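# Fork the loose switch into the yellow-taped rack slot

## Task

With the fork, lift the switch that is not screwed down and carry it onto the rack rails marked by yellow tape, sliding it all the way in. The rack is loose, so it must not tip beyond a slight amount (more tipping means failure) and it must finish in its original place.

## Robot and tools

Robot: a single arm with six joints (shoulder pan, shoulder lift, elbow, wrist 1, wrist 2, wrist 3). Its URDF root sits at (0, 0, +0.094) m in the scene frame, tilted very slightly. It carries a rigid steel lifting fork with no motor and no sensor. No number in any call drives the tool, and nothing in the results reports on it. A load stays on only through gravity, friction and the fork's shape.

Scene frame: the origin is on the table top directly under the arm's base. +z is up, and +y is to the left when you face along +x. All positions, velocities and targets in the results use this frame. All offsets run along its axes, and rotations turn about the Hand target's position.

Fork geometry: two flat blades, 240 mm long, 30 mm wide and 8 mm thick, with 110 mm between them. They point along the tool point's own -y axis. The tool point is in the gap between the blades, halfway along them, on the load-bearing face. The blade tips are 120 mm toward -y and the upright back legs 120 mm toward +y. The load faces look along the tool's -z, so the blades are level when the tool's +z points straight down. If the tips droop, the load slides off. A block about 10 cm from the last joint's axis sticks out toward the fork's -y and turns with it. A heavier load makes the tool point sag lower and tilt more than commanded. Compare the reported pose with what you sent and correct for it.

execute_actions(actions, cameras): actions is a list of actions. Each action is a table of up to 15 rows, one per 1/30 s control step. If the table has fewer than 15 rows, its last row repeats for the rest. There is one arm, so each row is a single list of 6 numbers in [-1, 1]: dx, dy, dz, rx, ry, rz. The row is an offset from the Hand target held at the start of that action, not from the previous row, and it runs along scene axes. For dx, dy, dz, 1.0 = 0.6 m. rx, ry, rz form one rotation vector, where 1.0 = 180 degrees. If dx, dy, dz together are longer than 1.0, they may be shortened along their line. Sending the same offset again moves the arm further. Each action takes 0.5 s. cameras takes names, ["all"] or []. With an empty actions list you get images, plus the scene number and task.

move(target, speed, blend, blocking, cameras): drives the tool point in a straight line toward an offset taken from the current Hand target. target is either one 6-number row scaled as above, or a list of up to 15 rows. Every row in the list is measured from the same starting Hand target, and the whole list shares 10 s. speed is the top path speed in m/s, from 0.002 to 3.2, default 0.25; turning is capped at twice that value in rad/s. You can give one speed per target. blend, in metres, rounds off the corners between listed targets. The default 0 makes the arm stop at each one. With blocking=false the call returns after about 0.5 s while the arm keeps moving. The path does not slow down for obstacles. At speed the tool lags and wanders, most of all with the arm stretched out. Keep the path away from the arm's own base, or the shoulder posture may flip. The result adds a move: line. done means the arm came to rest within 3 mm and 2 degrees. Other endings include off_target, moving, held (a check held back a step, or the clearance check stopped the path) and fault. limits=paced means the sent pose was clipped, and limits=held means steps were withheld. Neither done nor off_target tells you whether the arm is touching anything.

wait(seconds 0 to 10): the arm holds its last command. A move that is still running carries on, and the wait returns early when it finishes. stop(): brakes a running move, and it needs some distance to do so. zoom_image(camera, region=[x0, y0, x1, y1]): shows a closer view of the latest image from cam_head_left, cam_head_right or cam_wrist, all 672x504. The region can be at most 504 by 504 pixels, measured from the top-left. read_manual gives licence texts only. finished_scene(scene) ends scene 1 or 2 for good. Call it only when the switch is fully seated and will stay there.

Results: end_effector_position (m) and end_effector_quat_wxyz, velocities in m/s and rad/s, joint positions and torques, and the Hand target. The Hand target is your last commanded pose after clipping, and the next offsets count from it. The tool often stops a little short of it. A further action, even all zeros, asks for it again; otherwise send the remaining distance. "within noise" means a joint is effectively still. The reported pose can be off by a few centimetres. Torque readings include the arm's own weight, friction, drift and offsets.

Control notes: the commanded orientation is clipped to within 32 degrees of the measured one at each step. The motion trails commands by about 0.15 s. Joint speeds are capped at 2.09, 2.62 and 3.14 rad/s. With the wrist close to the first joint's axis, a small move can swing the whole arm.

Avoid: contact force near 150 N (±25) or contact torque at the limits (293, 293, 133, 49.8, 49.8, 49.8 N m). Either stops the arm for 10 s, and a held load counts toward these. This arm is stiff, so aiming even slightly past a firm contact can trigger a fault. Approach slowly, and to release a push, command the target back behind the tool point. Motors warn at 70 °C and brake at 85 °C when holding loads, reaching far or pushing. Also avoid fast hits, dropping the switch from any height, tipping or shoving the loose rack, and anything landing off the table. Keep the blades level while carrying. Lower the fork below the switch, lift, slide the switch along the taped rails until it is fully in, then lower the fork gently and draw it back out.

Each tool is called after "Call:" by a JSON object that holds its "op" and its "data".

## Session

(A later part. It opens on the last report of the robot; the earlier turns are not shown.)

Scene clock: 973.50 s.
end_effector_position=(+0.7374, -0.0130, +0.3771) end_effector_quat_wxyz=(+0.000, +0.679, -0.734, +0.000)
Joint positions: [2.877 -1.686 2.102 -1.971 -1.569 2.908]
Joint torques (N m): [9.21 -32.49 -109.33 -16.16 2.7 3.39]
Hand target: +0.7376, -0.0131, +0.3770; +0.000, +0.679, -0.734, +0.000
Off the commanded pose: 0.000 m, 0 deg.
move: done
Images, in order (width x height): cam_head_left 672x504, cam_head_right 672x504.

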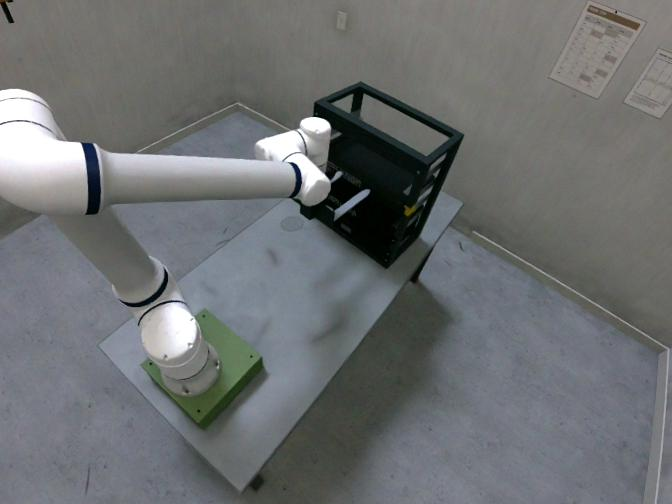

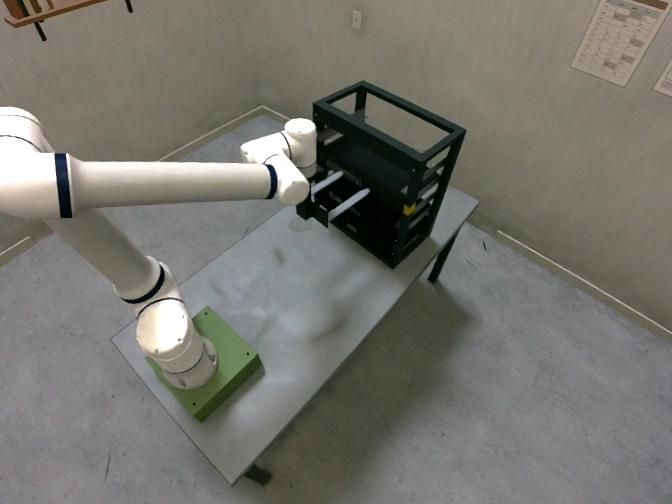

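Call:
{"op": "move", "data": {"target": [0.0166, -0.0013, 0, 0, 0, 0], "speed": 0.03}}

Call:
{"op": "move", "data": {"target": [0.0066, -0.0005, 0, 0, 0, 0], "speed": 0.02, "cameras": ["cam_head_left", "cam_head_right"]}}

Call:
{"op": "zoom_image", "data": {"camera": "cam_head_right", "region": [310, 120, 420, 240]}}

Call:
{"op": "zoom_image", "data": {"camera": "cam_head_left", "region": [310, 120, 420, 240]}}

Scene clock: 978.63 s.
end_effector_position=(+0.7473, -0.0138, +0.3770) end_effector_quat_wxyz=(+0.000, +0.679, -0.734, +0.000)
Joint positions: [2.881 -1.668 2.087 -1.974 -1.569 2.912]
Joint torques (N m): [7.4 -32.1 -109.24 -15.97 3.34 3.53]
Hand target: +0.7475, -0.0138, +0.3770; +0.000, +0.679, -0.734, +0.000
Off the commanded pose: 0.000 m, 0 deg.
move: done

Scene clock: 979.33 s.
end_effector_position=(+0.7512, -0.0141, +0.3770) end_effector_quat_wxyz=(+0.000, +0.679, -0.734, +0.000) end_effector_velocity=(+0.002, +0.000, -0.001) end_effector_angular_velocity=(+0.000, +0.002, +0.000)
Joint positions: [2.882 -1.661 2.08 -1.975 -1.569 2.913]
Joint velocities: [0 0.005 -0.003 0 0 0]
Joint torques (N m): [8.88 -23.84 -114.93 -17.66 3.36 4.72]
Hand target: +0.7515, -0.0141, +0.3770; +0.000, +0.679, -0.734, +0.000
Off the commanded pose: 0.000 m, 0 deg.
move: done
Images, in order (width x height): cam_head_left 672x504, cam_head_right 672x504.

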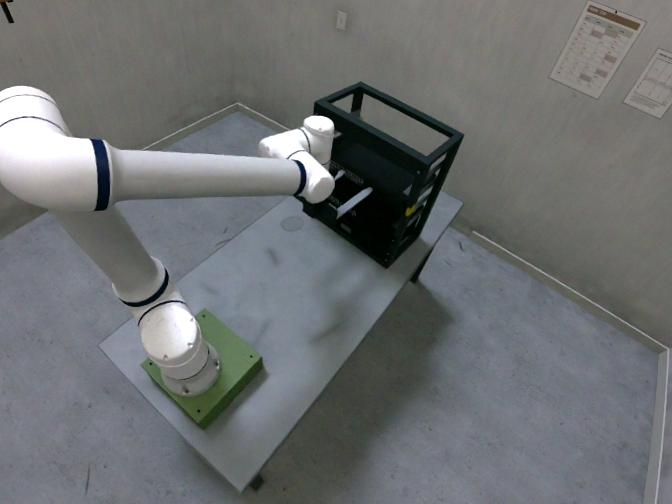

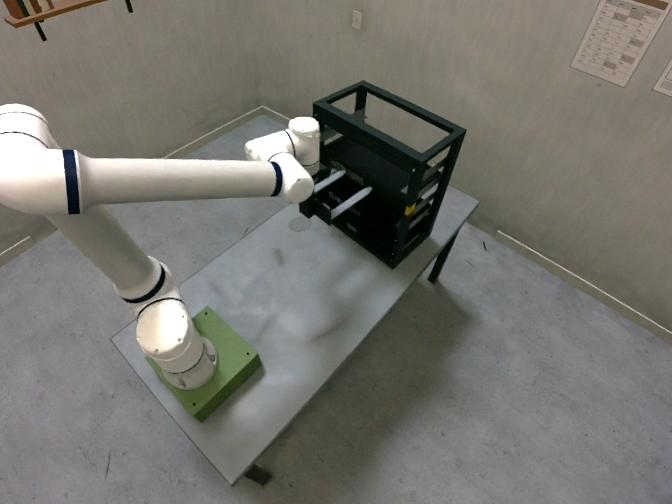

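Scaled by 4.200.

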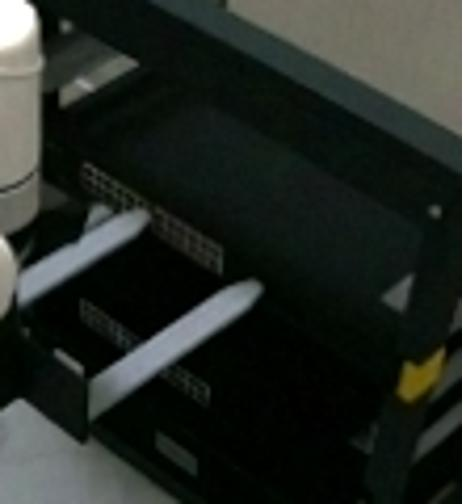

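Scaled by 4.200.

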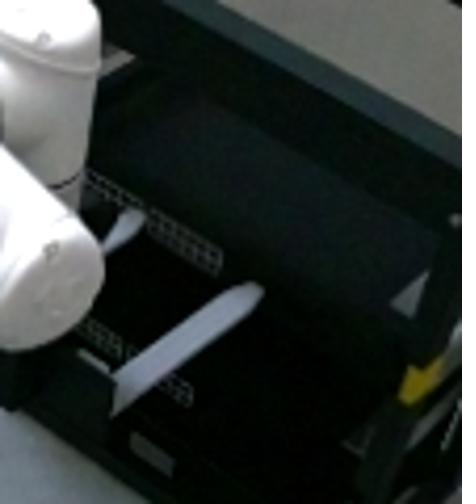

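Call:
{"op": "move", "data": {"target": [0.005, -0.0004, 0, 0, 0, 0], "speed": 0.015}}

Scene clock: 995.33 s.
end_effector_position=(+0.7516, -0.0137, +0.3752) end_effector_quat_wxyz=(+0.002, +0.680, -0.734, -0.002)
Joint positions: [2.883 -1.657 2.078 -1.971 -1.569 2.913]
Joint torques (N m): [-6.91 -49.8 -82.93 -8.34 0.07 0.63]
Hand target: +0.7516, -0.0137, +0.3752; +0.002, +0.680, -0.734, -0.002 (not the last commanded pose)
Off the commanded pose: 0.003 m, 0 deg.
FORCE FAULT: contact force on the arm reached its limit, and the arm stopped for 10 seconds. The contact can be on any part of the arm, not only on its tool. That time counts as 20 of the actions that you can send in this scene. The arm's remaining commands of this call were not run. The arm's target is now where it stood when the stop ended, not its last command. The arm accepts commands again.
move: fault

Call:
{"op": "move", "data": {"target": [-0.1, 0.0077, 0, 0, 0, 0], "speed": 0.1, "cameras": ["all"]}}

Call:
{"op": "zoom_image", "data": {"camera": "cam_head_right", "region": [300, 120, 430, 260]}}

Call:
{"op": "zoom_image", "data": {"camera": "cam_head_left", "region": [300, 120, 430, 260]}}

Call:
{"op": "zoom_image", "data": {"camera": "cam_head_right", "region": [370, 170, 430, 230]}}

Call:
{"op": "zoom_image", "data": {"camera": "cam_head_right", "region": [300, 130, 360, 190]}}

Scene clock: 1001.33 s.
end_effector_position=(+0.6917, -0.0091, +0.3752) end_effector_quat_wxyz=(+0.002, +0.680, -0.734, -0.002)
Joint positions: [2.857 -1.768 2.169 -1.951 -1.57 2.887]
Joint torques (N m): [-22.43 -51.42 -71.73 -5.17 -1.26 -2.2]
Hand target: +0.6916, -0.0091, +0.3752; +0.002, +0.680, -0.734, -0.002
Off the commanded pose: 0.000 m, 0 deg.
move: done
camera_calibration:
cam_wrist: T_world_to_cam=[[-0.089594, -0.995609, -0.0271282, 0.0725319], [-0.932898, 0.074349, 0.352382, 0.385197], [-0.348818, 0.0568791, -0.935463, 0.687179], [0, 0, 0, 1]] pos_world=[0.605548, 0.00448822, 0.509061]

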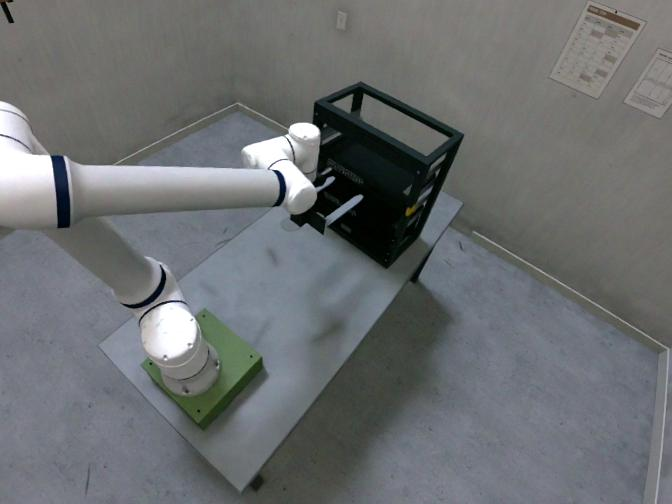

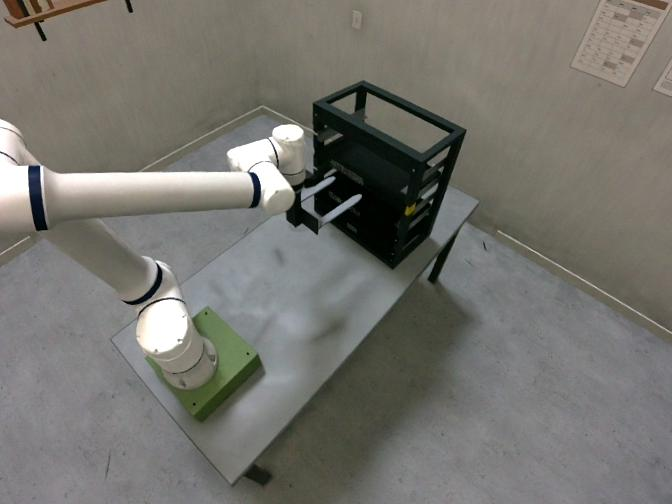

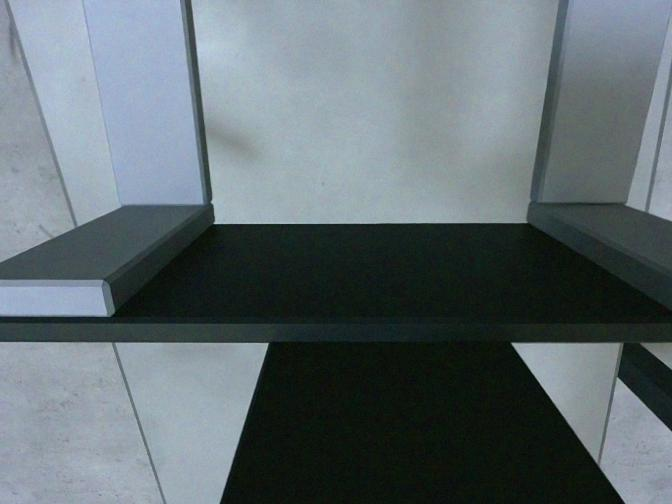

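Scaled by 3.600.

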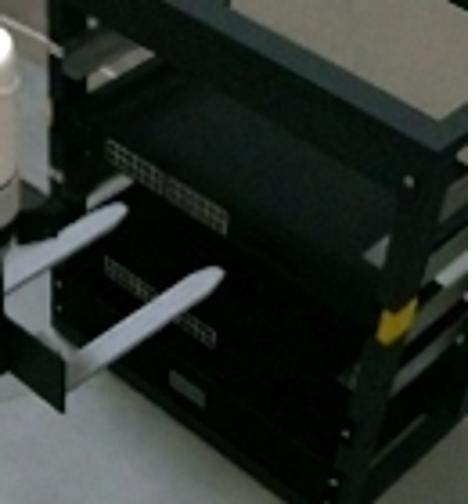

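Scaled by 3.600.

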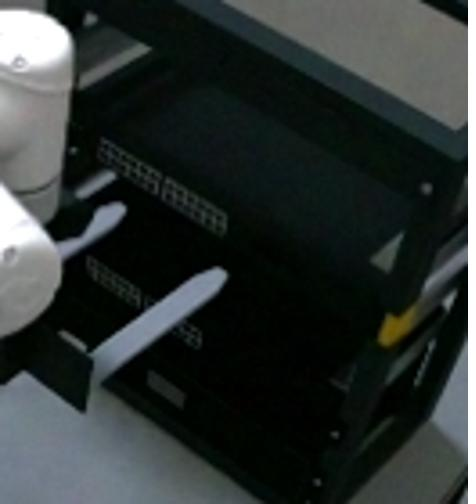

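Scaled by 8.400.

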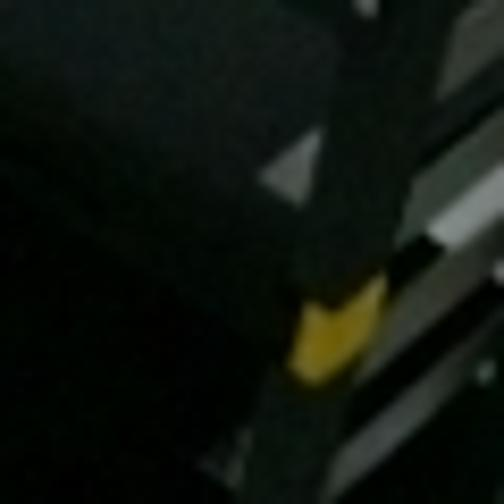

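Scaled by 8.400.

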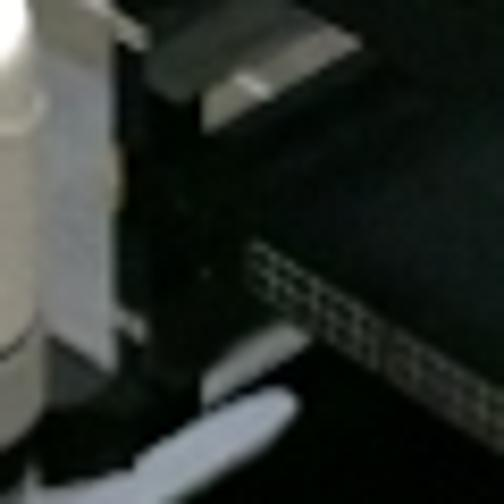

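Call:
{"op": "zoom_image", "data": {"camera": "cam_head_right", "region": [320, 150, 375, 220]}}

Call:
{"op": "zoom_image", "data": {"camera": "cam_head_left", "region": [320, 150, 375, 220]}}

Scaled by 7.200.

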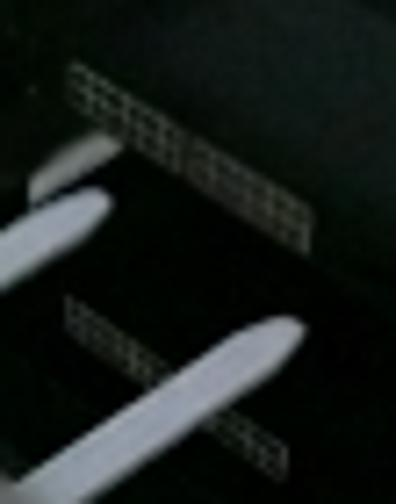

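Scaled by 7.200.

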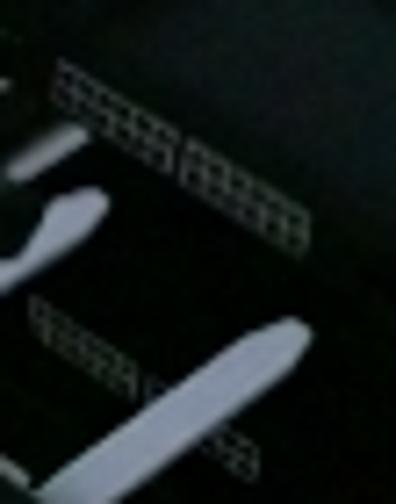

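Call:
{"op": "finished_scene", "data": {"scene": 1}}

The scene is finished: the task was done.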